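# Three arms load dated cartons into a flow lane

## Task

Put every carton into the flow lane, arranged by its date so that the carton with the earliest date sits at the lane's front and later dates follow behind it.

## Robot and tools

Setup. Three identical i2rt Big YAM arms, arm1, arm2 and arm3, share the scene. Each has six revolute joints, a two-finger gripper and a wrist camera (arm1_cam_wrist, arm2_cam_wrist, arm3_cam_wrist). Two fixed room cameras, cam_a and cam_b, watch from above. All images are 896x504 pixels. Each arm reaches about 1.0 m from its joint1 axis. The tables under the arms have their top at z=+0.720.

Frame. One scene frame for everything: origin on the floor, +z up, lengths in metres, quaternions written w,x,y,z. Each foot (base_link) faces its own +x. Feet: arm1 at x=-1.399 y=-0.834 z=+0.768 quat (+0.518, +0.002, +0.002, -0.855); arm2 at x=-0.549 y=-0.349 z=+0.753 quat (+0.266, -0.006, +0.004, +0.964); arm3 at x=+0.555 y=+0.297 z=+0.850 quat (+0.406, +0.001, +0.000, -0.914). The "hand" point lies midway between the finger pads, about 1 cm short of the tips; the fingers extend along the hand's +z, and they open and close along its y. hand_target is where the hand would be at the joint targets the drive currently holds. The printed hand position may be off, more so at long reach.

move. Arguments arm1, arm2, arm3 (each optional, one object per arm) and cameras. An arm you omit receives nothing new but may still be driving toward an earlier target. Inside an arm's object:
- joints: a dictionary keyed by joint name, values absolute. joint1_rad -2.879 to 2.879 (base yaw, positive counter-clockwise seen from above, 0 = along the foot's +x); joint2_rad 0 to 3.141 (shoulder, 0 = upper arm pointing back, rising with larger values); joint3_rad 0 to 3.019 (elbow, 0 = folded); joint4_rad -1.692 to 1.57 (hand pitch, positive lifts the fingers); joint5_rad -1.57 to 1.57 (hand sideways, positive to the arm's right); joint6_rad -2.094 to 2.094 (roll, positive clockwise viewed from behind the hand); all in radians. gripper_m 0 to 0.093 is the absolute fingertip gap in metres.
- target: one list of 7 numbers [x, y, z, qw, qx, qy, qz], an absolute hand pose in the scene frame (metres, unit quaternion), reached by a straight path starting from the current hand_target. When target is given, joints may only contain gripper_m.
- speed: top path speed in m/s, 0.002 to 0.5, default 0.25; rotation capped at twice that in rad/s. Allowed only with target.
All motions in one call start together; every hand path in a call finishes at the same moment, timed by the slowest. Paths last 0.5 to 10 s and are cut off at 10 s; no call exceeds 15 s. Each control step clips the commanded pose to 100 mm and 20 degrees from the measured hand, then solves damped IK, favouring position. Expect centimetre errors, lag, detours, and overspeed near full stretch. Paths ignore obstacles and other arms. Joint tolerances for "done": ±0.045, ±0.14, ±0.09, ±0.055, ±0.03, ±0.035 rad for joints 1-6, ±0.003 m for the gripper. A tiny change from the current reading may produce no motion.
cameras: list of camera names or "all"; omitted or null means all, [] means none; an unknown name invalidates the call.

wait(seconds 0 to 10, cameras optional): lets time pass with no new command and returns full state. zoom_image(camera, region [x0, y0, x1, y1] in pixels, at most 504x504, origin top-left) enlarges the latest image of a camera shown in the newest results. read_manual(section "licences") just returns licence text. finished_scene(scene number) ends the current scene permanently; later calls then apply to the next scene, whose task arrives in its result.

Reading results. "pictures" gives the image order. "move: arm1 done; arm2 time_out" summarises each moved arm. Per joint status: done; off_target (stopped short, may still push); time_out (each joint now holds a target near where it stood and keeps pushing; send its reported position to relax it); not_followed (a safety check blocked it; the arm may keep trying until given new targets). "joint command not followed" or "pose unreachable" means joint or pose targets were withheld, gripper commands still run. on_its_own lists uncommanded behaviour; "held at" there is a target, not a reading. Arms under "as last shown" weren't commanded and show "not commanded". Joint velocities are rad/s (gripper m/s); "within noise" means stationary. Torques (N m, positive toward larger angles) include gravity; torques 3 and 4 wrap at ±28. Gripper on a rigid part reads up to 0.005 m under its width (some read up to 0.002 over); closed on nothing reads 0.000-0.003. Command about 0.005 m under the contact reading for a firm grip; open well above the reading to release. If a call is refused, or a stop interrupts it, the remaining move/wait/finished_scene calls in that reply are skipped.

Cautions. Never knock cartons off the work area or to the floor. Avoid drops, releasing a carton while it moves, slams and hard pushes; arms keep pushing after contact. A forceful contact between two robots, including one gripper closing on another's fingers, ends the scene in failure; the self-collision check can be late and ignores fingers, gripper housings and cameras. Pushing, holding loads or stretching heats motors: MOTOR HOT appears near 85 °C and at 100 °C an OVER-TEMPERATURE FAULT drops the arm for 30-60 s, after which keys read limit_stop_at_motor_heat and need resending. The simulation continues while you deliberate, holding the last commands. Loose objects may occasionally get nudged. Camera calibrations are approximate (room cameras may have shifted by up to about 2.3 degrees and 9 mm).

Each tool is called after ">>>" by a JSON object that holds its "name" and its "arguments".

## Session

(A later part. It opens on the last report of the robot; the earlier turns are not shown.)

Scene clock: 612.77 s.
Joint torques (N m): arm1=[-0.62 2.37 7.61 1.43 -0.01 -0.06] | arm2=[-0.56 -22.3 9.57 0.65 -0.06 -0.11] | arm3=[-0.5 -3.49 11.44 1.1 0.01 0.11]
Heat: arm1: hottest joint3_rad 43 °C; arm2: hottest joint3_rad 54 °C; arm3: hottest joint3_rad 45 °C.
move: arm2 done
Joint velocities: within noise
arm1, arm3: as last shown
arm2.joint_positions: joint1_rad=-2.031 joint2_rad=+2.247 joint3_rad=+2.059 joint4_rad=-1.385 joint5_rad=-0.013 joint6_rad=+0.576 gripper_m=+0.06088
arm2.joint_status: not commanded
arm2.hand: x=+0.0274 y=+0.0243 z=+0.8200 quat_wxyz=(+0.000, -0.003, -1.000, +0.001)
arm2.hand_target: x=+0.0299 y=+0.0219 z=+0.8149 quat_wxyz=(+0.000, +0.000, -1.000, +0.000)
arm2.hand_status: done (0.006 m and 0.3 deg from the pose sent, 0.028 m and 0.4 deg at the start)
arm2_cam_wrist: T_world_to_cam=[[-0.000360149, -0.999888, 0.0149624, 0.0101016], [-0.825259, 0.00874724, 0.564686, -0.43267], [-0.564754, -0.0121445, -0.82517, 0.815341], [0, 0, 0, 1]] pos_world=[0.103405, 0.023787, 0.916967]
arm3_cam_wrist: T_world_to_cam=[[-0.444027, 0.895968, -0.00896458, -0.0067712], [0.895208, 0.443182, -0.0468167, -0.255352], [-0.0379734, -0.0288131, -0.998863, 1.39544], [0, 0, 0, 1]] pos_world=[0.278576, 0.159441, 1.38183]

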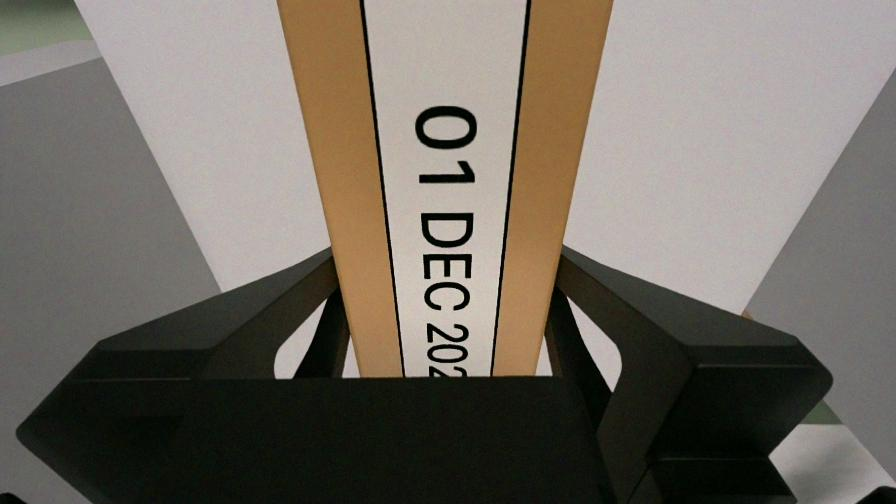

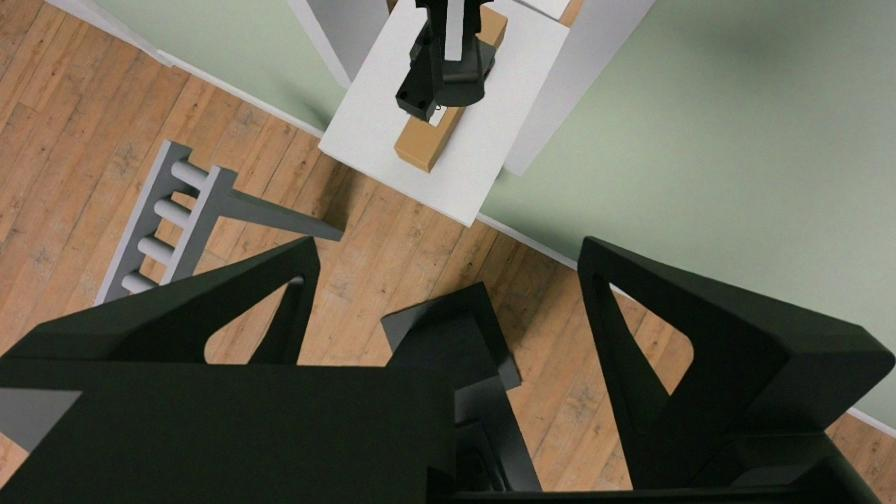

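>>> {"name": "move", "arguments": {"arm2": {"target": [0.03, 0.022, 0.802, 0, 0, 1, 0], "speed": 0.04}, "cameras": []}}

>>> {"name": "move", "arguments": {"arm2": {"target": [0.03, 0.022, 0.792, 0, 0, 1, 0], "speed": 0.03}, "cameras": ["arm3_cam_wrist"]}}

Scene clock: 616.23 s.
Joint torques (N m): arm1=[-0.5 2.37 7.61 1.43 0 -0.06] | arm2=[-0.56 -23.12 9.37 0.8 -0.06 -0.11] | arm3=[-0.62 -3.49 11.43 1.1 0.03 0.11]
Heat: arm1: hottest joint3_rad 43 °C; arm2: hottest joint3_rad 54 °C; arm3: hottest joint3_rad 45 °C.
move: arm2 done
Joint velocities: within noise
arm1, arm3: as last shown
arm2.joint_positions: joint1_rad=-2.031 joint2_rad=+2.255 joint3_rad=+2.041 joint4_rad=-1.357 joint5_rad=-0.013 joint6_rad=+0.576 gripper_m=+0.06088
arm2.joint_status: not commanded
arm2.hand: x=+0.0279 y=+0.0244 z=+0.8083 quat_wxyz=(-0.001, -0.003, -1.000, +0.000)
arm2.hand_target: x=+0.0299 y=+0.0219 z=+0.8020 quat_wxyz=(+0.000, +0.000, -1.000, +0.000)
arm2.hand_status: done (0.007 m and 0.3 deg from the pose sent, 0.018 m and 0.3 deg at the start)

Scene clock: 617.23 s.
Joint torques (N m): arm1=[-0.56 2.37 7.61 1.44 0 -0.06] | arm2=[-0.56 -23.36 9.55 0.72 -0.05 -0.11] | arm3=[-0.67 -3.37 11.45 1.1 0.02 0.11]
Heat: arm1: hottest joint3_rad 43 °C; arm2: hottest joint3_rad 54 °C; arm3: hottest joint3_rad 45 °C.
move: arm2 done
Joint velocities: within noise
arm1, arm3: as last shown
arm2.joint_positions: joint1_rad=-2.031 joint2_rad=+2.262 joint3_rad=+2.027 joint4_rad=-1.336 joint5_rad=-0.013 joint6_rad=+0.576 gripper_m=+0.06088
arm2.joint_status: not commanded
arm2.hand: x=+0.0281 y=+0.0244 z=+0.7985 quat_wxyz=(-0.002, -0.003, -1.000, +0.000)
arm2.hand_target: x=+0.0300 y=+0.0220 z=+0.7921 quat_wxyz=(+0.000, +0.000, -1.000, +0.000)
arm2.hand_status: done (0.007 m and 0.3 deg from the pose sent, 0.017 m and 0.3 deg at the start)
arm3_cam_wrist: T_world_to_cam=[[-0.444027, 0.895968, -0.00896458, -0.0067712], [0.895208, 0.443182, -0.0468167, -0.255352], [-0.0379734, -0.0288131, -0.998863, 1.39544], [0, 0, 0, 1]] pos_world=[0.278576, 0.159441, 1.38183]

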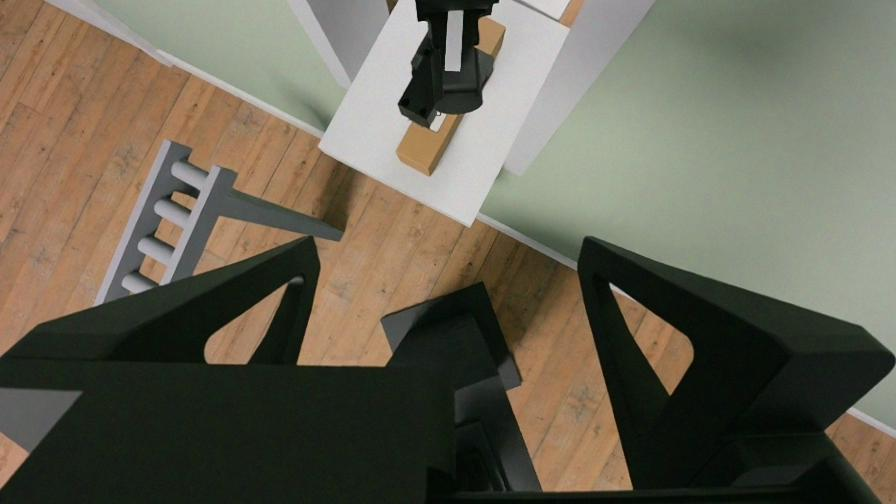

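>>> {"name": "move", "arguments": {"arm2": {"target": [0.03, 0.022, 0.784, 0, 0, 1, 0], "speed": 0.03}, "cameras": []}}

>>> {"name": "move", "arguments": {"arm2": {"target": [0.03, 0.022, 0.777, 0, 0, 1, 0], "speed": 0.03}, "cameras": ["arm3_cam_wrist"]}}

Scene clock: 620.57 s.
Joint torques (N m): arm1=[-0.62 2.32 7.6 1.44 0 -0.06] | arm2=[-0.56 -22.24 9.35 0.65 -0.05 -0.11] | arm3=[-0.73 -3.43 11.43 1.09 0.03 0.12]
Heat: arm1: hottest joint3_rad 43 °C; arm2: hottest joint3_rad 54 °C; arm3: hottest joint3_rad 45 °C.
move: arm2 done
Joint velocities: within noise
arm1.joint_positions: joint1_rad=+1.217 joint2_rad=+0.598 joint3_rad=+1.497 joint4_rad=-1.398 joint5_rad=+0.001 joint6_rad=+0.009 gripper_m=+0.09196
arm1.joint_status: not commanded
arm1.hand: x=-1.2658 y=-0.9864 z=+1.3481 quat_wxyz=(-0.467, -0.354, -0.784, +0.203)
arm1.hand_target: x=-1.2680 y=-0.9886 z=+1.3487 quat_wxyz=(-0.464, -0.357, -0.783, +0.208)
arm1.hand_status: not commanded
arm2.joint_positions: joint1_rad=-2.031 joint2_rad=+2.266 joint3_rad=+2.018 joint4_rad=-1.319 joint5_rad=-0.013 joint6_rad=+0.576 gripper_m=+0.06088
arm2.joint_status: not commanded
arm2.hand: x=+0.0287 y=+0.0247 z=+0.7924 quat_wxyz=(-0.003, -0.003, -1.000, -0.001)
arm2.hand_target: x=+0.0300 y=+0.0220 z=+0.7842 quat_wxyz=(+0.000, +0.000, -1.000, +0.000)
arm2.hand_status: done (0.009 m and 0.4 deg from the pose sent, 0.015 m and 0.3 deg at the start)
arm3.joint_positions: joint1_rad=-0.369 joint2_rad=+0.795 joint3_rad=+1.202 joint4_rad=-1.291 joint5_rad=+0.001 joint6_rad=-0.005 gripper_m=+0.09402
arm3.joint_status: not commanded
arm3.hand: x=+0.2751 y=+0.1575 z=+1.2589 quat_wxyz=(-0.077, -0.916, -0.220, +0.327)
arm3.hand_target: x=+0.2740 y=+0.1607 z=+1.2551 quat_wxyz=(-0.074, -0.920, -0.213, +0.320)
arm3.hand_status: not commanded

Scene clock: 621.53 s.
Joint torques (N m): arm1=[-0.56 2.37 7.61 1.42 0 -0.06] | arm2=[-0.56 -21.6 8.87 0.87 -0.05 -0.11] | arm3=[-0.62 -3.37 11.41 1.1 0.02 0.1]
Heat: arm1: hottest joint3_rad 43 °C; arm2: hottest joint3_rad 54 °C; arm3: hottest joint3_rad 45 °C.
move: arm2 off_target
Joint velocities: within noise
arm1, arm3: as last shown
arm2.joint_positions: joint1_rad=-2.031 joint2_rad=+2.266 joint3_rad=+2.016 joint4_rad=-1.309 joint5_rad=-0.013 joint6_rad=+0.576 gripper_m=+0.06088
arm2.joint_status: not commanded
arm2.hand: x=+0.0301 y=+0.0256 z=+0.7913 quat_wxyz=(-0.006, -0.002, -1.000, -0.003)
arm2.hand_target: x=+0.0299 y=+0.0220 z=+0.7773 quat_wxyz=(+0.000, +0.000, -1.000, +0.000)
arm2.hand_status: off_target (0.015 m and 0.8 deg from the pose sent, 0.015 m and 0.4 deg at the start)
arm3_cam_wrist: T_world_to_cam=[[-0.444027, 0.895968, -0.00896458, -0.0067712], [0.895208, 0.443182, -0.0468167, -0.255352], [-0.0379734, -0.0288131, -0.998863, 1.39544], [0, 0, 0, 1]] pos_world=[0.278576, 0.159441, 1.38183]

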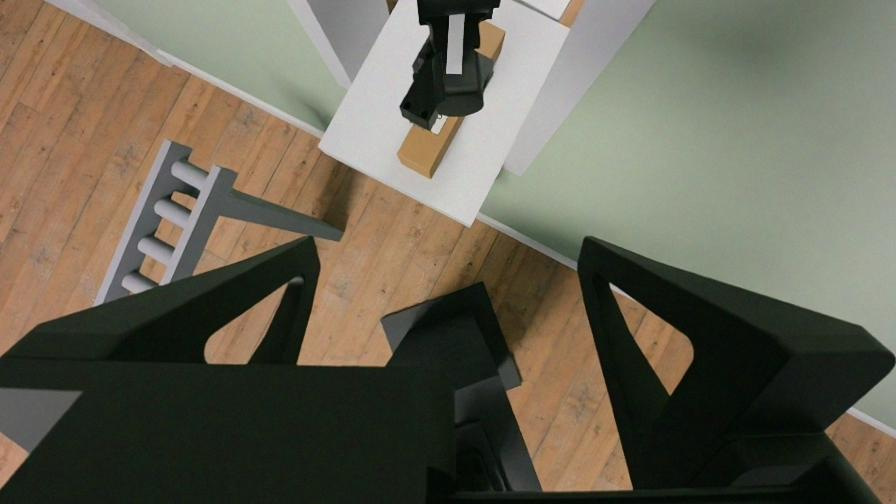

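>>> {"name": "move", "arguments": {"arm2": {"target": [0.03, 0.022, 0.786, 0, 0, 1, 0], "speed": 0.05, "joints": {"gripper_m": 0.092}}, "cameras": ["arm2_cam_wrist", "arm3_cam_wrist"]}}

Scene clock: 624.73 s.
Joint torques (N m): arm1=[-0.56 2.43 7.6 1.44 0 -0.06] | arm2=[-0.56 -21.89 9.8 0.06 -0.03 -0.11] | arm3=[-0.62 -3.31 11.44 1.1 0.01 0.11]
Heat: arm1: hottest joint3_rad 43 °C; arm2: hottest joint3_rad 54 °C; arm3: hottest joint3_rad 45 °C.
move: arm2 done
Joint velocities: within noise
arm1, arm3: as last shown
arm2.joint_positions: joint1_rad=-2.031 joint2_rad=+2.266 joint3_rad=+2.016 joint4_rad=-1.309 joint5_rad=-0.013 joint6_rad=+0.576 gripper_m=+0.09194
arm2.joint_status: all done
arm2.hand: x=+0.0301 y=+0.0257 z=+0.7913 quat_wxyz=(-0.006, -0.002, -1.000, -0.003)
arm2.hand_target: x=+0.0301 y=+0.0220 z=+0.7862 quat_wxyz=(+0.000, +0.000, -1.000, +0.000)
arm2.hand_status: done (0.006 m and 0.8 deg from the pose sent, 0.006 m and 0.8 deg at the start)
arm2_cam_wrist: T_world_to_cam=[[-0.000306864, -0.999976, 0.0068809, 0.0183079], [-0.831493, 0.00407773, 0.55552, -0.40667], [-0.555535, -0.00555095, -0.831474, 0.797703], [0, 0, 0, 1]] pos_world=[0.105015, 0.0243937, 0.889057]
arm3_cam_wrist: T_world_to_cam=[[-0.444027, 0.895968, -0.00896458, -0.0067712], [0.895208, 0.443182, -0.0468167, -0.255352], [-0.0379734, -0.0288131, -0.998863, 1.39544], [0, 0, 0, 1]] pos_world=[0.278576, 0.159441, 1.38183]

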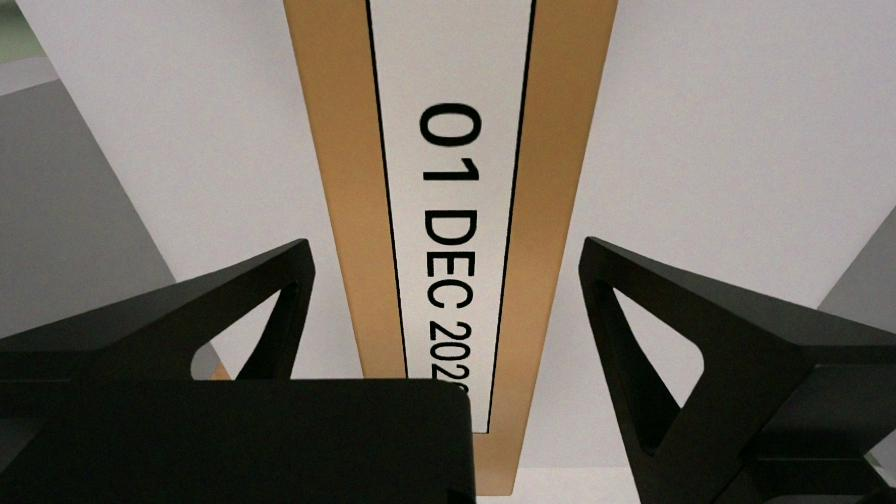

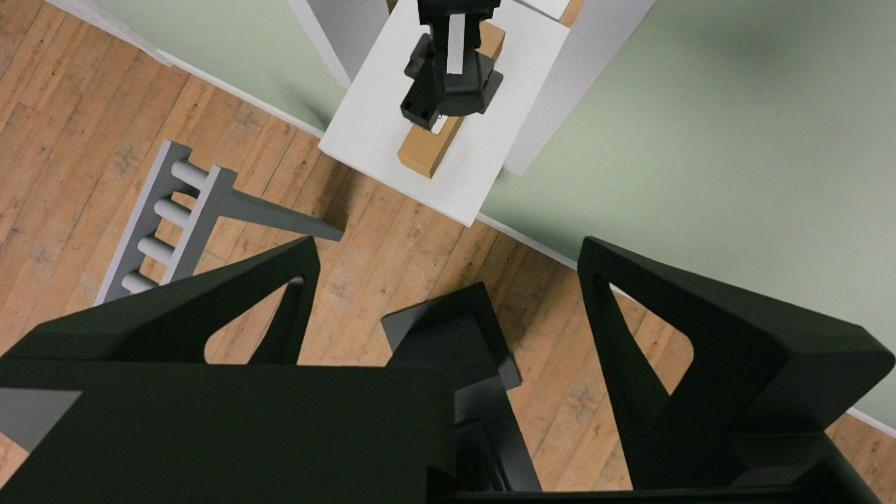

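>>> {"name": "move", "arguments": {"arm2": {"target": [0.03, 0.026, 0.915, 0, 0, 1, 0], "speed": 0.25}, "cameras": ["arm3_cam_wrist"]}}

>>> {"name": "move", "arguments": {"arm2": {"target": [-0.36, 0.0, 0.95, 0, 0, 1, 0], "speed": 0.4}, "cameras": ["arm3_cam_wrist", "arm2_cam_wrist"]}}

Scene clock: 632.43 s.
Joint torques (N m): arm1=[-0.56 2.37 7.6 1.43 0 -0.06] | arm2=[-0.44 -20.07 14.54 -0.17 -0.02 -0.09] | arm3=[-0.73 -3.55 11.47 1.13 0.02 0.12]
Heat: arm1: hottest joint3_rad 43 °C; arm2: hottest joint3_rad 55 °C; arm3: hottest joint3_rad 45 °C.
move: arm2 off_target
Joint velocities: within noise
arm1, arm3: as last shown
arm2.joint_positions: joint1_rad=-2.031 joint2_rad=+2.205 joint3_rad=+2.222 joint4_rad=-1.611 joint5_rad=-0.013 joint6_rad=+0.576 gripper_m=+0.09194
arm2.joint_status: not commanded
arm2.hand: x=+0.0186 y=+0.0204 z=+0.9105 quat_wxyz=(+0.008, -0.003, -1.000, +0.006)
arm2.hand_target: x=+0.0294 y=+0.0256 z=+0.9150 quat_wxyz=(-0.001, +0.000, -1.000, +0.000)
arm2.hand_status: off_target (0.014 m and 1.2 deg from the pose sent, 0.124 m and 0.8 deg at the start)
arm3_cam_wrist: T_world_to_cam=[[-0.444027, 0.895968, -0.00896458, -0.0067712], [0.895208, 0.443182, -0.0468167, -0.255352], [-0.0379734, -0.0288131, -0.998863, 1.39544], [0, 0, 0, 1]] pos_world=[0.278576, 0.159441, 1.38183]

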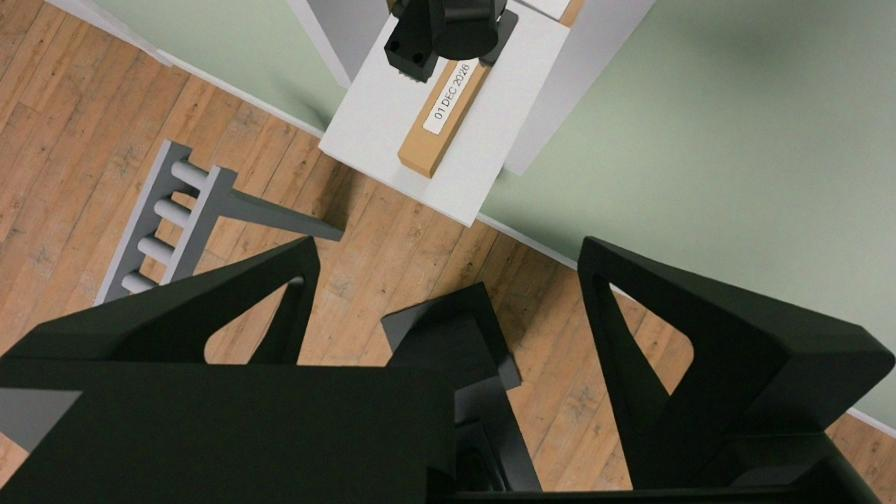

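Scene clock: 634.57 s.
Joint torques (N m): arm1=[-0.56 2.37 7.61 1.43 0 -0.06] | arm2=[0.32 -9.52 8.77 0.72 0.12 0.06] | arm3=[-0.79 -3.31 11.41 1.05 0.02 0.11]
Heat: arm1: hottest joint3_rad 43 °C; arm2: hottest joint3_rad 54 °C; arm3: hottest joint3_rad 45 °C.
move: arm2 done
Joint velocities: within noise
arm1, arm3: as last shown
arm2.joint_positions: joint1_rad=-1.545 joint2_rad=+1.383 joint3_rad=+1.216 joint4_rad=-1.391 joint5_rad=-0.016 joint6_rad=+1.052 gripper_m=+0.09194
arm2.joint_status: not commanded
arm2.hand: x=-0.3572 y=+0.0007 z=+0.9566 quat_wxyz=(-0.001, +0.003, -1.000, -0.004)
arm2.hand_target: x=-0.3600 y=+0.0000 z=+0.9501 quat_wxyz=(+0.000, +0.000, -1.000, +0.000)
arm2.hand_status: done (0.007 m and 0.5 deg from the pose sent, 0.381 m and 1.3 deg at the start)
pictures: arm2_cam_wrist, arm3_cam_wrist
arm2_cam_wrist: T_world_to_cam=[[0.0100159, -0.999934, 0.00559723, -0.00309044], [-0.825951, -0.00511774, 0.563719, -0.826299], [-0.563653, -0.0102692, -0.825948, 0.71172], [0, 0, 0, 1]] pos_world=[-0.281288, -0.0000102238, 1.05366]
arm3_cam_wrist: T_world_to_cam=[[-0.444027, 0.895968, -0.00896458, -0.0067712], [0.895208, 0.443182, -0.0468167, -0.255352], [-0.0379734, -0.0288131, -0.998863, 1.39544], [0, 0, 0, 1]] pos_world=[0.278576, 0.159441, 1.38183]

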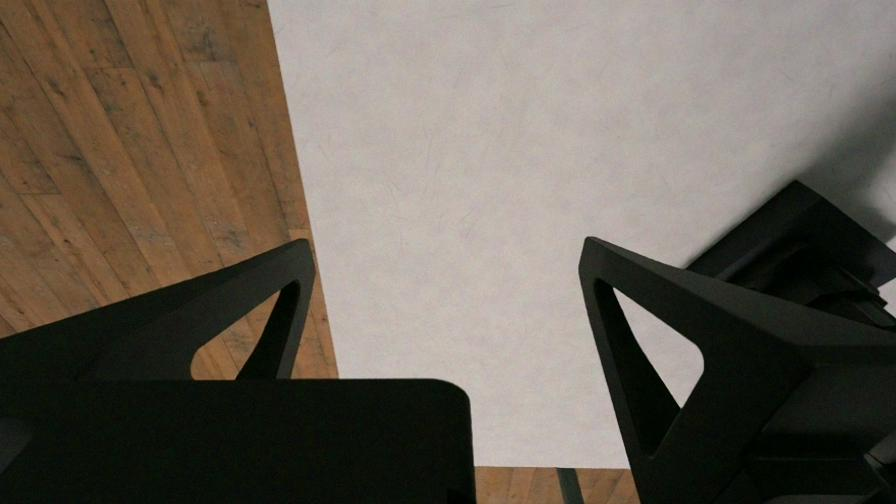

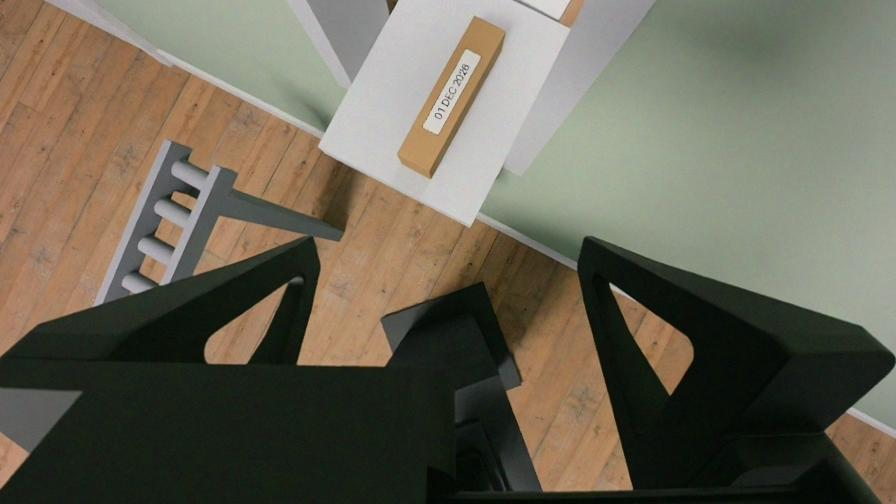

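>>> {"name": "move", "arguments": {"arm2": {"joints": {"joint1_rad": 2.208, "joint2_rad": 1.054, "joint3_rad": 1.171, "joint4_rad": -1.007, "joint5_rad": 0, "joint6_rad": 0}}, "arm3": {"target": [0.21, 0.125, 0.95, 0, 0.99985, -0.01745, 0], "speed": 0.3}, "cameras": ["arm2_cam_wrist", "arm3_cam_wrist"]}}

Scene clock: 655.17 s.
Joint torques (N m): arm1=[-0.56 2.32 7.61 1.42 -0.01 -0.06] | arm2=[0.56 -6.07 10.96 1.65 0 -0.11] | arm3=[-0.73 -12.92 11.26 0.7 -0.03 0.14]
Heat: arm1: hottest joint3_rad 43 °C; arm2: hottest joint3_rad 52 °C; arm3: hottest joint3_rad 45 °C.
move: arm2 done; arm3 done
Joint velocities: within noise
arm1: as last shown
arm2.joint_positions: joint1_rad=+2.199 joint2_rad=+1.059 joint3_rad=+1.174 joint4_rad=-1.009 joint5_rad=+0.000 joint6_rad=+0.010 gripper_m=+0.09204
arm2.joint_status: all done
arm2.hand: x=-0.5143 y=-0.7724 z=+1.1043 quat_wxyz=(+0.253, +0.640, +0.690, -0.224)
arm2.hand_target: x=-0.5107 y=-0.7710 z=+1.1050 quat_wxyz=(+0.254, +0.633, +0.696, -0.225)
arm2.hand_status: not commanded
arm3.joint_positions: joint1_rad=-0.360 joint2_rad=+1.435 joint3_rad=+0.972 joint4_rad=-1.122 joint5_rad=+0.004 joint6_rad=+0.492 gripper_m=+0.09402
arm3.joint_status: not commanded
arm3.hand: x=+0.2195 y=+0.1259 z=+0.9481 quat_wxyz=(+0.005, -1.000, +0.008, -0.006)
arm3.hand_target: x=+0.2101 y=+0.1252 z=+0.9500 quat_wxyz=(+0.000, -1.000, +0.018, +0.000)
arm3.hand_status: done (0.010 m and 1.4 deg from the pose sent, 0.317 m and 48.5 deg at the start)
arm2_cam_wrist: T_world_to_cam=[[-0.997052, -0.076708, -0.00184851, -0.572042], [-0.0762497, 0.993212, -0.0878437, 0.832982], [0.00857427, -0.0874438, -0.996133, 1.15981], [0, 0, 0, 1]] pos_world=[-0.516786, -0.76979, 1.22744]
arm3_cam_wrist: T_world_to_cam=[[0.0316419, 0.999469, 0.00781712, -0.139332], [0.795245, -0.0299126, 0.60555, -0.743036], [0.605462, -0.0129442, -0.795769, 0.746218], [0, 0, 0, 1]] pos_world=[0.143498, 0.126691, 1.04485]

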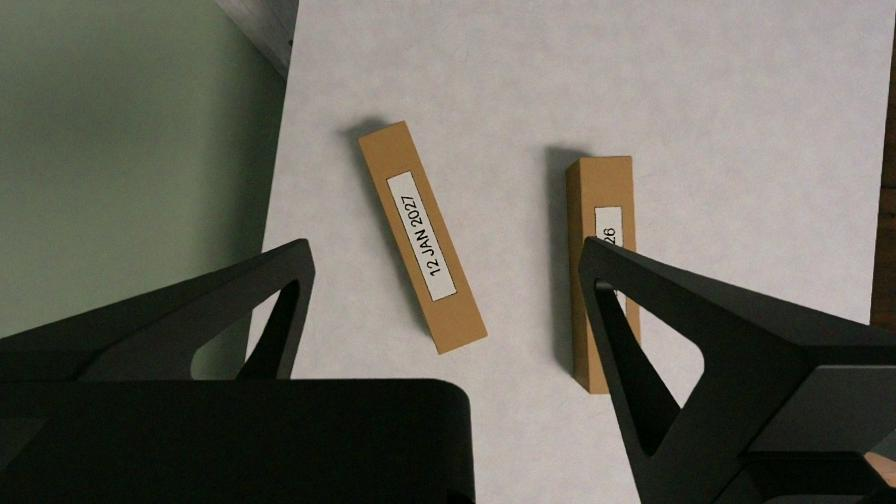

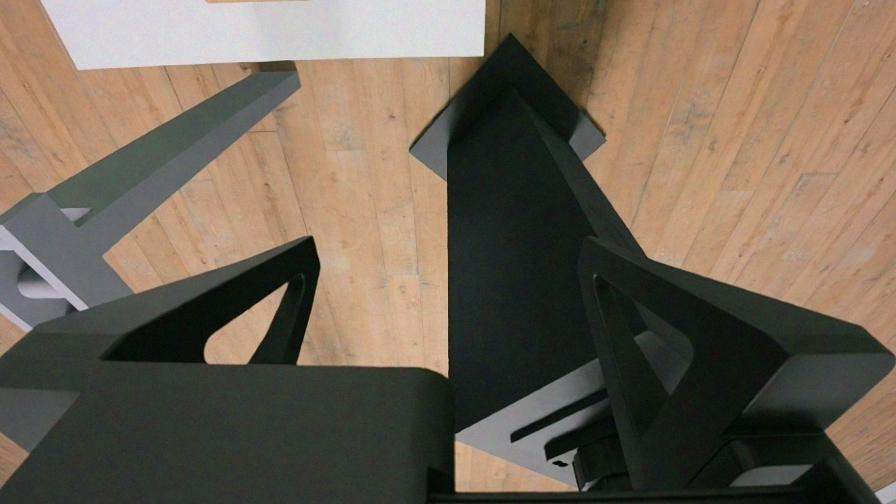

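>>> {"name": "move", "arguments": {"arm3": {"target": [0.027, 0.037, 0.92, 0, 0.99985, -0.01745, 0], "speed": 0.25}, "cameras": ["arm3_cam_wrist"]}}

Scene clock: 664.93 s.
Joint torques (N m): arm1=[-0.56 2.32 7.6 1.42 -0.01 -0.06] | arm2=[0.56 -6.07 10.97 1.66 0 -0.11] | arm3=[-0.85 -21.6 14.37 0.05 -0.02 0.09]
Heat: arm1: hottest joint3_rad 43 °C; arm2: hottest joint3_rad 53 °C; arm3: hottest joint3_rad 46 °C.
move: arm3 off_target
Joint velocities: within noise
arm1, arm2: as last shown
arm3.joint_positions: joint1_rad=-0.366 joint2_rad=+1.938 joint3_rad=+1.554 joint4_rad=-1.193 joint5_rad=+0.004 joint6_rad=+0.492 gripper_m=+0.09402
arm3.joint_status: not commanded
arm3.hand: x=+0.0426 y=+0.0383 z=+0.9193 quat_wxyz=(+0.003, -1.000, +0.011, -0.003)
arm3.hand_target: x=+0.0274 y=+0.0374 z=+0.9201 quat_wxyz=(+0.000, -1.000, +0.017, +0.001)
arm3.hand_status: off_target (0.016 m and 0.9 deg from the pose sent, 0.214 m and 1.4 deg at the start)
arm3_cam_wrist: T_world_to_cam=[[0.0374724, 0.999288, 0.00429178, -0.0428888], [0.798974, -0.0325398, 0.600484, -0.582918], [0.600197, -0.0190726, -0.799625, 0.833294], [0, 0, 0, 1]] pos_world=[-0.0327972, 0.0397833, 1.01654]

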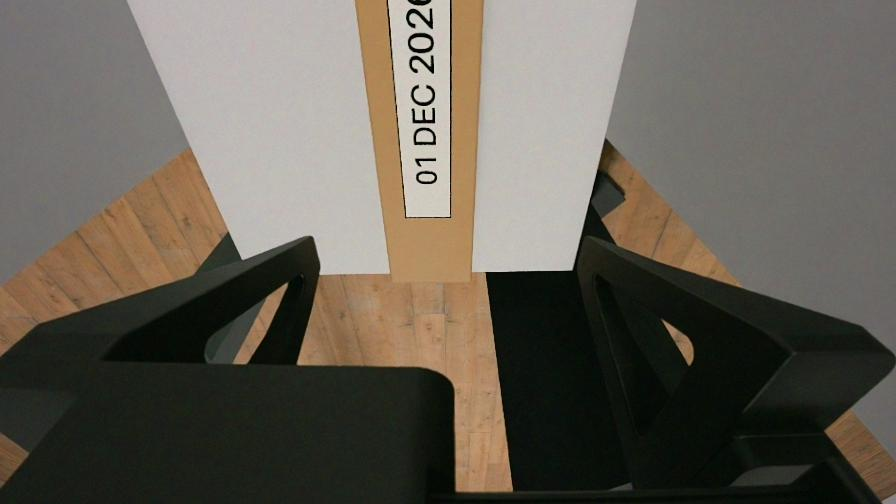

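>>> {"name": "move", "arguments": {"arm3": {"target": [0.008, 0.0235, 0.87, 0, 0.99985, -0.01745, 0], "speed": 0.12}, "cameras": ["arm3_cam_wrist"]}}

Scene clock: 678.57 s.
Joint torques (N m): arm1=[-0.56 2.43 7.62 1.43 -0.01 -0.06] | arm2=[0.56 -6.07 10.99 1.63 0 -0.11] | arm3=[-0.26 -23.47 13.7 0.69 -0.03 0.15]
Heat: arm1: hottest joint3_rad 43 °C; arm2: hottest joint3_rad 54 °C; arm3: hottest joint3_rad 46 °C.
move: arm3 off_target
Joint velocities: within noise
arm1, arm2: as last shown
arm3.joint_positions: joint1_rad=-0.366 joint2_rad=+2.053 joint3_rad=+1.593 joint4_rad=-1.139 joint5_rad=+0.004 joint6_rad=+0.492 gripper_m=+0.09402
arm3.joint_status: not commanded
arm3.hand: x=+0.0257 y=+0.0296 z=+0.8680 quat_wxyz=(+0.008, -1.000, +0.011, -0.013)
arm3.hand_target: x=+0.0086 y=+0.0240 z=+0.8703 quat_wxyz=(+0.000, -1.000, +0.017, +0.000)
arm3.hand_status: off_target (0.019 m and 1.9 deg from the pose sent, 0.062 m and 0.9 deg at the start)
arm3_cam_wrist: T_world_to_cam=[[0.0372934, 0.999191, 0.015021, -0.0427087], [0.787012, -0.0386304, 0.615727, -0.551645], [0.615809, -0.0111408, -0.787817, 0.791392], [0, 0, 0, 1]] pos_world=[-0.0516022, 0.0301807, 0.963775]

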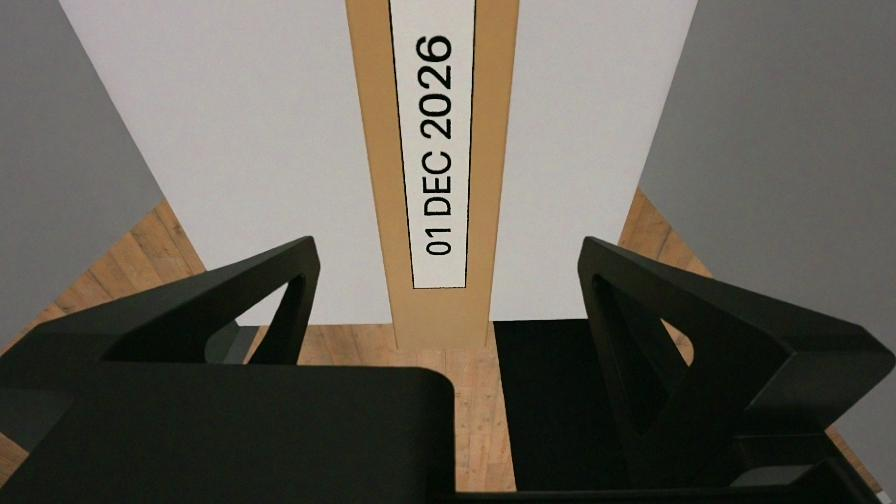

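>>> {"name": "move", "arguments": {"arm3": {"target": [0.004, 0.015, 0.787, 0, 0.99985, -0.01745, 0], "speed": 0.12}, "cameras": ["arm3_cam_wrist"]}}

Scene clock: 690.40 s.
Joint torques (N m): arm1=[-0.56 2.37 7.61 1.42 0 -0.06] | arm2=[0.56 -6.01 10.97 1.65 0 -0.11] | arm3=[0.5 -24.47 10.96 0.7 -0.04 0.14]
Heat: arm1: hottest joint3_rad 43 °C; arm2: hottest joint3_rad 55 °C; arm3: hottest joint3_rad 45 °C.
move: arm3 off_target
Joint velocities: within noise
arm1.joint_positions: joint1_rad=+1.217 joint2_rad=+0.598 joint3_rad=+1.497 joint4_rad=-1.398 joint5_rad=+0.001 joint6_rad=+0.009 gripper_m=+0.09196
arm1.joint_status: not commanded
arm1.hand: x=-1.2658 y=-0.9864 z=+1.3481 quat_wxyz=(-0.467, -0.354, -0.784, +0.203)
arm1.hand_target: x=-1.2680 y=-0.9886 z=+1.3487 quat_wxyz=(-0.464, -0.357, -0.783, +0.208)
arm1.hand_status: not commanded
arm2: as last shown
arm3.joint_positions: joint1_rad=-0.366 joint2_rad=+2.177 joint3_rad=+1.593 joint4_rad=-0.990 joint5_rad=+0.004 joint6_rad=+0.502 gripper_m=+0.09402
arm3.joint_status: not commanded
arm3.hand: x=+0.0093 y=+0.0212 z=+0.7956 quat_wxyz=(+0.002, -1.000, +0.015, -0.001)
arm3.hand_target: x=+0.0042 y=+0.0153 z=+0.7872 quat_wxyz=(+0.000, -1.000, +0.018, +0.000)
arm3.hand_status: off_target (0.012 m and 0.4 deg from the pose sent, 0.085 m and 1.9 deg at the start)
arm3_cam_wrist: T_world_to_cam=[[0.0466583, 0.998908, 0.00243571, -0.0226545], [0.800709, -0.0388582, 0.597791, -0.480392], [0.597233, -0.0259416, -0.801648, 0.755823], [0, 0, 0, 1]] pos_world=[-0.0656911, 0.0235699, 0.893134]

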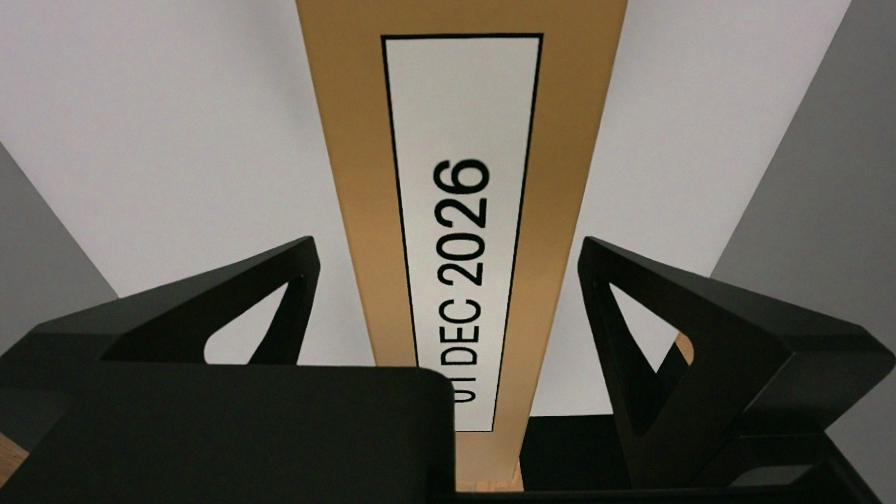

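>>> {"name": "move", "arguments": {"arm3": {"target": [0.018, 0.018, 0.776, 0, 0.99985, -0.01745, 0], "speed": 0.08}, "cameras": ["arm3_cam_wrist"]}}

Scene clock: 697.83 s.
Joint torques (N m): arm1=[-0.62 2.43 7.61 1.42 0 -0.06] | arm2=[0.56 -6.07 10.99 1.66 0 -0.11] | arm3=[0.97 -25.05 8.62 0.69 -0.02 0.13]
Heat: arm1: hottest joint3_rad 43 °C; arm2: hottest joint3_rad 55 °C; arm3: hottest joint3_rad 45 °C.
move: arm3 off_target
Joint velocities: within noise
arm1, arm2: as last shown
arm3.joint_positions: joint1_rad=-0.366 joint2_rad=+2.177 joint3_rad=+1.559 joint4_rad=-0.944 joint5_rad=+0.003 joint6_rad=+0.508 gripper_m=+0.09402
arm3.joint_status: not commanded
arm3.hand: x=+0.0135 y=+0.0233 z=+0.7848 quat_wxyz=(+0.000, -1.000, +0.018, +0.003)
arm3.hand_target: x=+0.0181 y=+0.0182 z=+0.7762 quat_wxyz=(+0.000, -1.000, +0.018, +0.000)
arm3.hand_status: off_target (0.011 m and 0.4 deg from the pose sent, 0.022 m and 0.4 deg at the start)
arm3_cam_wrist: T_world_to_cam=[[0.05273, 0.998603, -0.00339505, -0.0204374], [0.806213, -0.0405644, 0.590233, -0.471339], [0.58927, -0.0338601, -0.807226, 0.749339], [0, 0, 0, 1]] pos_world=[-0.0604855, 0.0266619, 0.883016]

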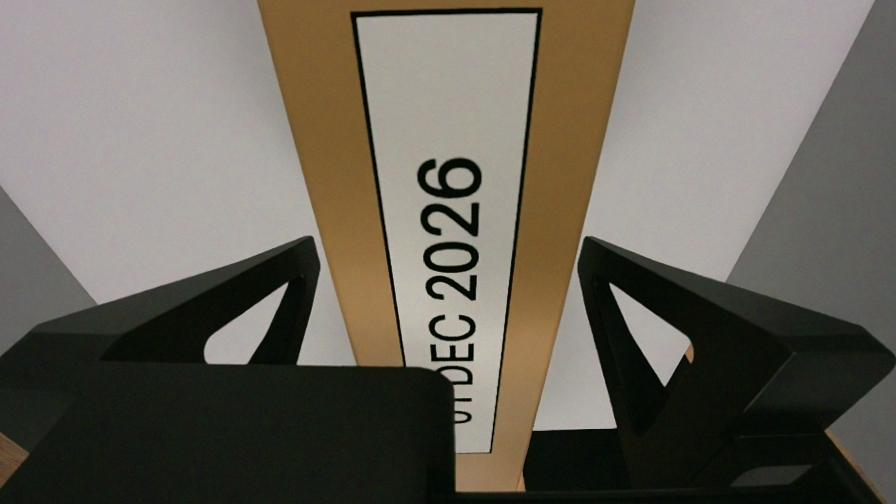

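>>> {"name": "move", "arguments": {"arm3": {"joints": {"gripper_m": 0.054}}, "cameras": ["arm3_cam_wrist"]}}

Scene clock: 700.63 s.
Joint torques (N m): arm1=[-0.62 2.37 7.64 1.43 0 -0.06] | arm2=[0.62 -6.01 10.97 1.66 0 -0.11] | arm3=[0.91 -25.11 8.62 0.76 -0.03 0.13]
Heat: arm1: hottest joint3_rad 43 °C; arm2: hottest joint3_rad 55 °C; arm3: hottest joint3_rad 45 °C.
move: arm3 off_target
Joint velocities: within noise
arm1, arm2: as last shown
arm3.joint_positions: joint1_rad=-0.366 joint2_rad=+2.177 joint3_rad=+1.559 joint4_rad=-0.944 joint5_rad=+0.004 joint6_rad=+0.508 gripper_m=+0.05869
arm3.joint_status: gripper_m off_target (ended at +0.05872, target +0.05400)
arm3.hand: x=+0.0135 y=+0.0234 z=+0.7848 quat_wxyz=(+0.000, -1.000, +0.019, +0.004)
arm3.hand_target: x=+0.0181 y=+0.0182 z=+0.7762 quat_wxyz=(+0.000, -1.000, +0.017, +0.000)
arm3.hand_status: not commanded
arm3_cam_wrist: T_world_to_cam=[[0.0530789, 0.998586, -0.00303587, -0.0207323], [0.806357, -0.0410674, 0.590002, -0.471114], [0.589043, -0.0337646, -0.807396, 0.749472], [0, 0, 0, 1]] pos_world=[-0.0604852, 0.0266613, 0.883016]

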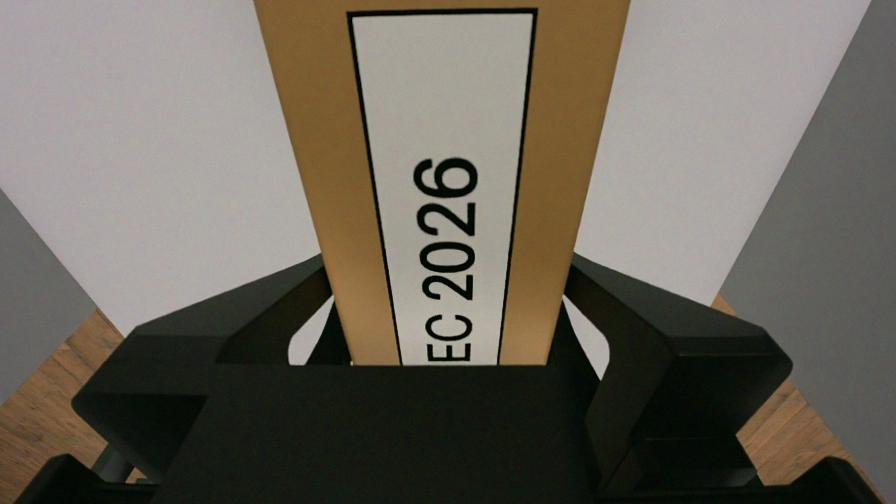

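>>> {"name": "move", "arguments": {"arm3": {"target": [0.014, 0.023, 0.93, 0, 0.99985, -0.01745, 0], "speed": 0.2}, "cameras": []}}

>>> {"name": "move", "arguments": {"arm3": {"target": [0.26, 0.14, 0.99, 0, 0.99985, -0.01745, 0], "speed": 0.3}, "cameras": ["arm3_cam_wrist", "cam_b"]}}

Scene clock: 704.40 s.
Joint torques (N m): arm1=[-0.56 2.37 7.61 1.43 0 -0.06] | arm2=[0.56 -6.07 10.99 1.66 0 -0.11] | arm3=[0.15 -26.4 14.93 -0.13 -0.01 0.05]
Heat: arm1: hottest joint3_rad 43 °C; arm2: hottest joint3_rad 55 °C; arm3: hottest joint3_rad 45 °C.
move: arm3 off_target
Joint velocities: within noise
arm1, arm2: as last shown
arm3.joint_positions: joint1_rad=-0.366 joint2_rad=+2.012 joint3_rad=+1.630 joint4_rad=-1.240 joint5_rad=+0.003 joint6_rad=+0.508 gripper_m=+0.05869
arm3.joint_status: not commanded
arm3.hand: x=+0.0312 y=+0.0324 z=+0.9051 quat_wxyz=(+0.014, -0.999, +0.019, -0.023)
arm3.hand_target: x=+0.0151 y=+0.0237 z=+0.9302 quat_wxyz=(+0.000, -1.000, +0.018, +0.000)
arm3.hand_status: off_target (0.032 m and 3.1 deg from the pose sent, 0.145 m and 0.4 deg at the start)

Scene clock: 706.20 s.
Joint torques (N m): arm1=[-0.56 2.32 7.6 1.42 0 -0.06] | arm2=[0.56 -6.07 10.97 1.65 0 -0.11] | arm3=[0.97 -12.69 10.82 0.06 -0.01 0.15]
Heat: arm1: hottest joint3_rad 43 °C; arm2: hottest joint3_rad 55 °C; arm3: hottest joint3_rad 45 °C.
move: arm3 done
Joint velocities: within noise
arm1, arm2: as last shown
arm3.joint_positions: joint1_rad=-0.355 joint2_rad=+1.280 joint3_rad=+0.924 joint4_rad=-1.224 joint5_rad=+0.003 joint6_rad=+0.519 gripper_m=+0.05869
arm3.joint_status: not commanded
arm3.hand: x=+0.2577 y=+0.1435 z=+0.9833 quat_wxyz=(+0.004, -1.000, +0.019, -0.004)
arm3.hand_target: x=+0.2600 y=+0.1400 z=+0.9899 quat_wxyz=(+0.000, -1.000, +0.017, +0.000)
arm3.hand_status: done (0.008 m and 0.7 deg from the pose sent, 0.267 m and 3.1 deg at the start)
arm3_cam_wrist: T_world_to_cam=[[0.053421, 0.99856, 0.00495939, -0.16104], [0.797054, -0.0456316, 0.602181, -0.789126], [0.60154, -0.0282162, -0.798344, 0.757002], [0, 0, 0, 1]] pos_world=[0.182211, 0.146159, 1.08034]

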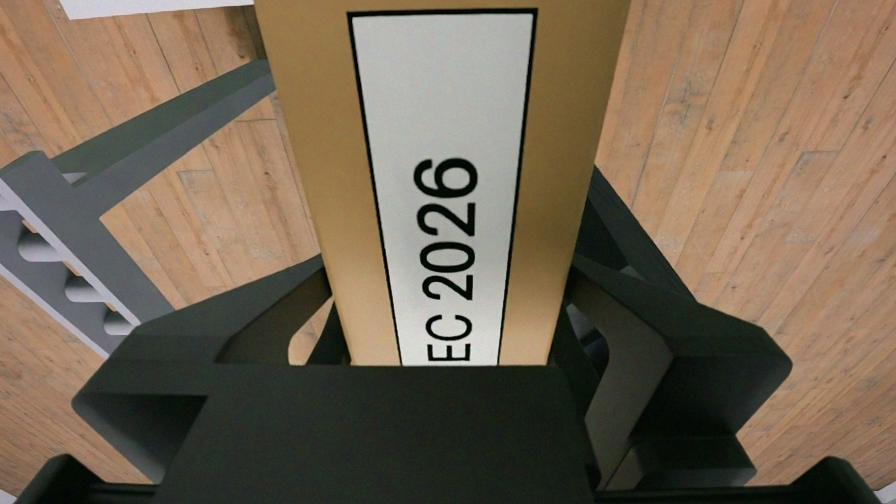

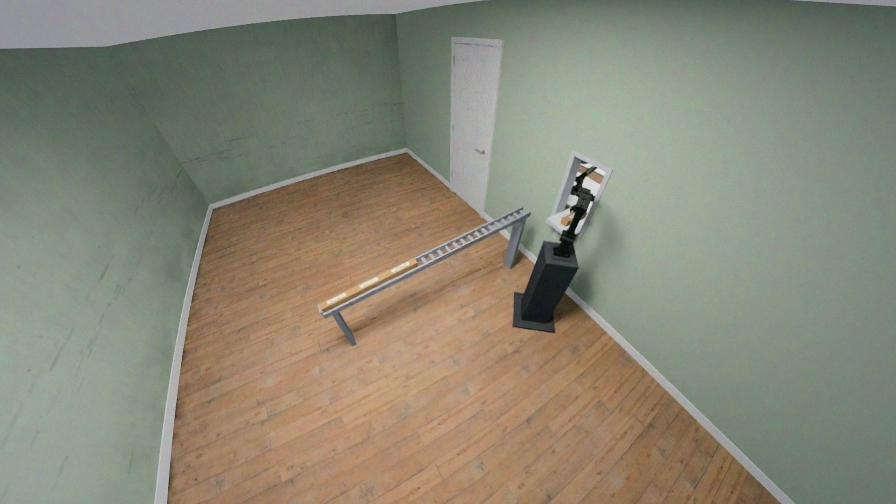

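>>> {"name": "move", "arguments": {"arm3": {"joints": {"joint1_rad": 1.10, "joint6_rad": -1.204}}, "cameras": ["arm3_cam_wrist", "cam_b"]}}

Scene clock: 721.47 s.
Joint torques (N m): arm1=[-0.56 2.37 7.61 1.43 0 -0.07] | arm2=[0.56 -6.01 10.97 1.65 0 -0.11] | arm3=[0.85 -12.86 10.69 -0.02 -0.04 -0.03]
Heat: arm1: hottest joint3_rad 43 °C; arm2: hottest joint3_rad 55 °C; arm3: hottest joint3_rad 46 °C.
move: arm3 done
Joint velocities: within noise
arm1: as last shown
arm2.joint_positions: joint1_rad=+2.199 joint2_rad=+1.059 joint3_rad=+1.174 joint4_rad=-1.009 joint5_rad=+0.000 joint6_rad=+0.010 gripper_m=+0.09204
arm2.joint_status: not commanded
arm2.hand: x=-0.5143 y=-0.7724 z=+1.1043 quat_wxyz=(+0.253, +0.640, +0.690, -0.224)
arm2.hand_target: x=-0.5107 y=-0.7710 z=+1.1050 quat_wxyz=(+0.254, +0.633, +0.696, -0.225)
arm2.hand_status: not commanded
arm3.joint_positions: joint1_rad=+1.092 joint2_rad=+1.280 joint3_rad=+0.924 joint4_rad=-1.224 joint5_rad=+0.000 joint6_rad=-1.196 gripper_m=+0.05863
arm3.joint_status: all done
arm3.hand: x=+0.6705 y=-0.0156 z=+0.9841 quat_wxyz=(+0.001, -0.009, -1.000, -0.005)
arm3.hand_target: x=+0.6729 y=-0.0144 z=+0.9907 quat_wxyz=(-0.001, -0.001, -1.000, +0.001)
arm3.hand_status: not commanded
arm3_cam_wrist: T_world_to_cam=[[-0.0329968, -0.999388, -0.0116243, 0.0188876], [-0.801835, 0.0195276, 0.597227, -0.047991], [-0.596634, 0.0290274, -0.801988, 1.31279], [0, 0, 0, 1]] pos_world=[0.745399, -0.0182937, 1.08172]

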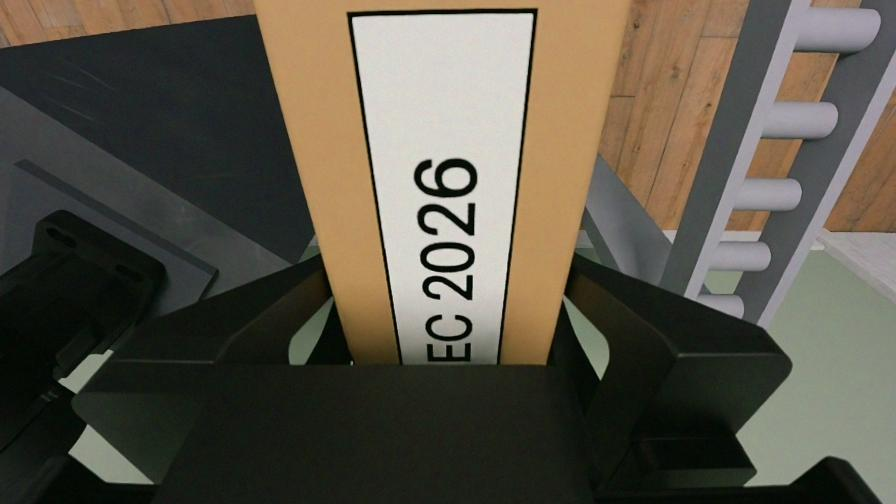

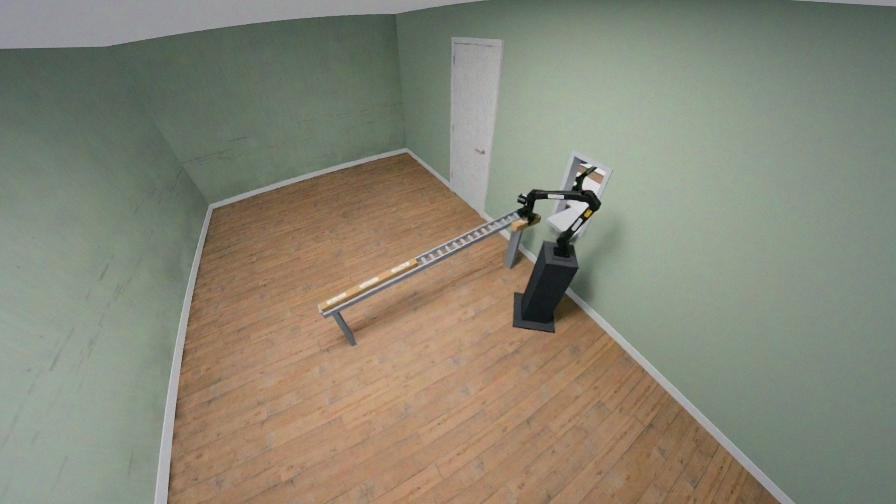

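>>> {"name": "move", "arguments": {"arm3": {"target": [0.84, -0.34, 0.86, -0.0436, 0, 0.99905, 0], "speed": 0.25}, "cameras": ["arm3_cam_wrist", "cam_b"]}}

Scene clock: 728.67 s.
Joint torques (N m): arm1=[-0.56 2.37 7.61 1.43 0 -0.06] | arm2=[0.56 -6.07 10.97 1.63 0 -0.11] | arm3=[0.97 -29.04 15.76 -0.16 0.15 0.14]
Heat: arm1: hottest joint3_rad 43 °C; arm2: hottest joint3_rad 55 °C; arm3: hottest joint3_rad 46 °C.
move: arm3 off_target
Joint velocities: within noise
arm1, arm2: as last shown
arm3.joint_positions: joint1_rad=+1.166 joint2_rad=+2.339 joint3_rad=+2.036 joint4_rad=-1.342 joint5_rad=+0.077 joint6_rad=-1.136 gripper_m=+0.05863
arm3.joint_status: not commanded
arm3.hand: x=+0.8269 y=-0.3258 z=+0.8471 quat_wxyz=(+0.049, +0.000, -0.999, -0.018)
arm3.hand_target: x=+0.8398 y=-0.3389 z=+0.8603 quat_wxyz=(+0.043, +0.000, -0.999, +0.001)
arm3.hand_status: off_target (0.023 m and 2.1 deg from the pose sent, 0.386 m and 5.0 deg at the start)
arm3_cam_wrist: T_world_to_cam=[[-0.0179032, -0.999173, -0.0365208, -0.278929], [-0.740458, -0.0112951, 0.672008, 0.0410738], [-0.671864, 0.0390732, -0.739643, 1.31785], [0, 0, 0, 1]] pos_world=[0.910837, -0.329727, 0.936951]

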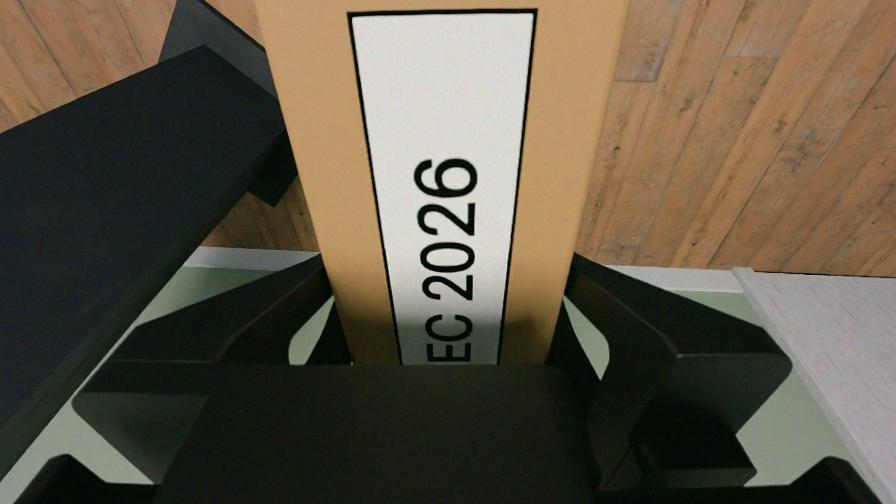

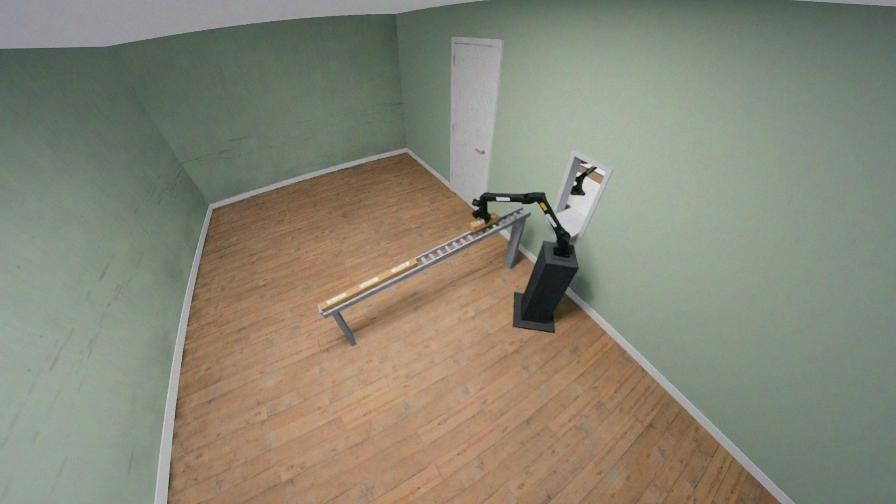

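>>> {"name": "zoom_image", "arguments": {"camera": "cam_b", "region": [430, 170, 590, 260]}}

Scaled by 3.150 (camera's finer frame: 1280x720).

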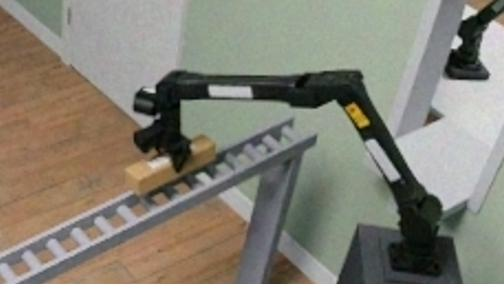

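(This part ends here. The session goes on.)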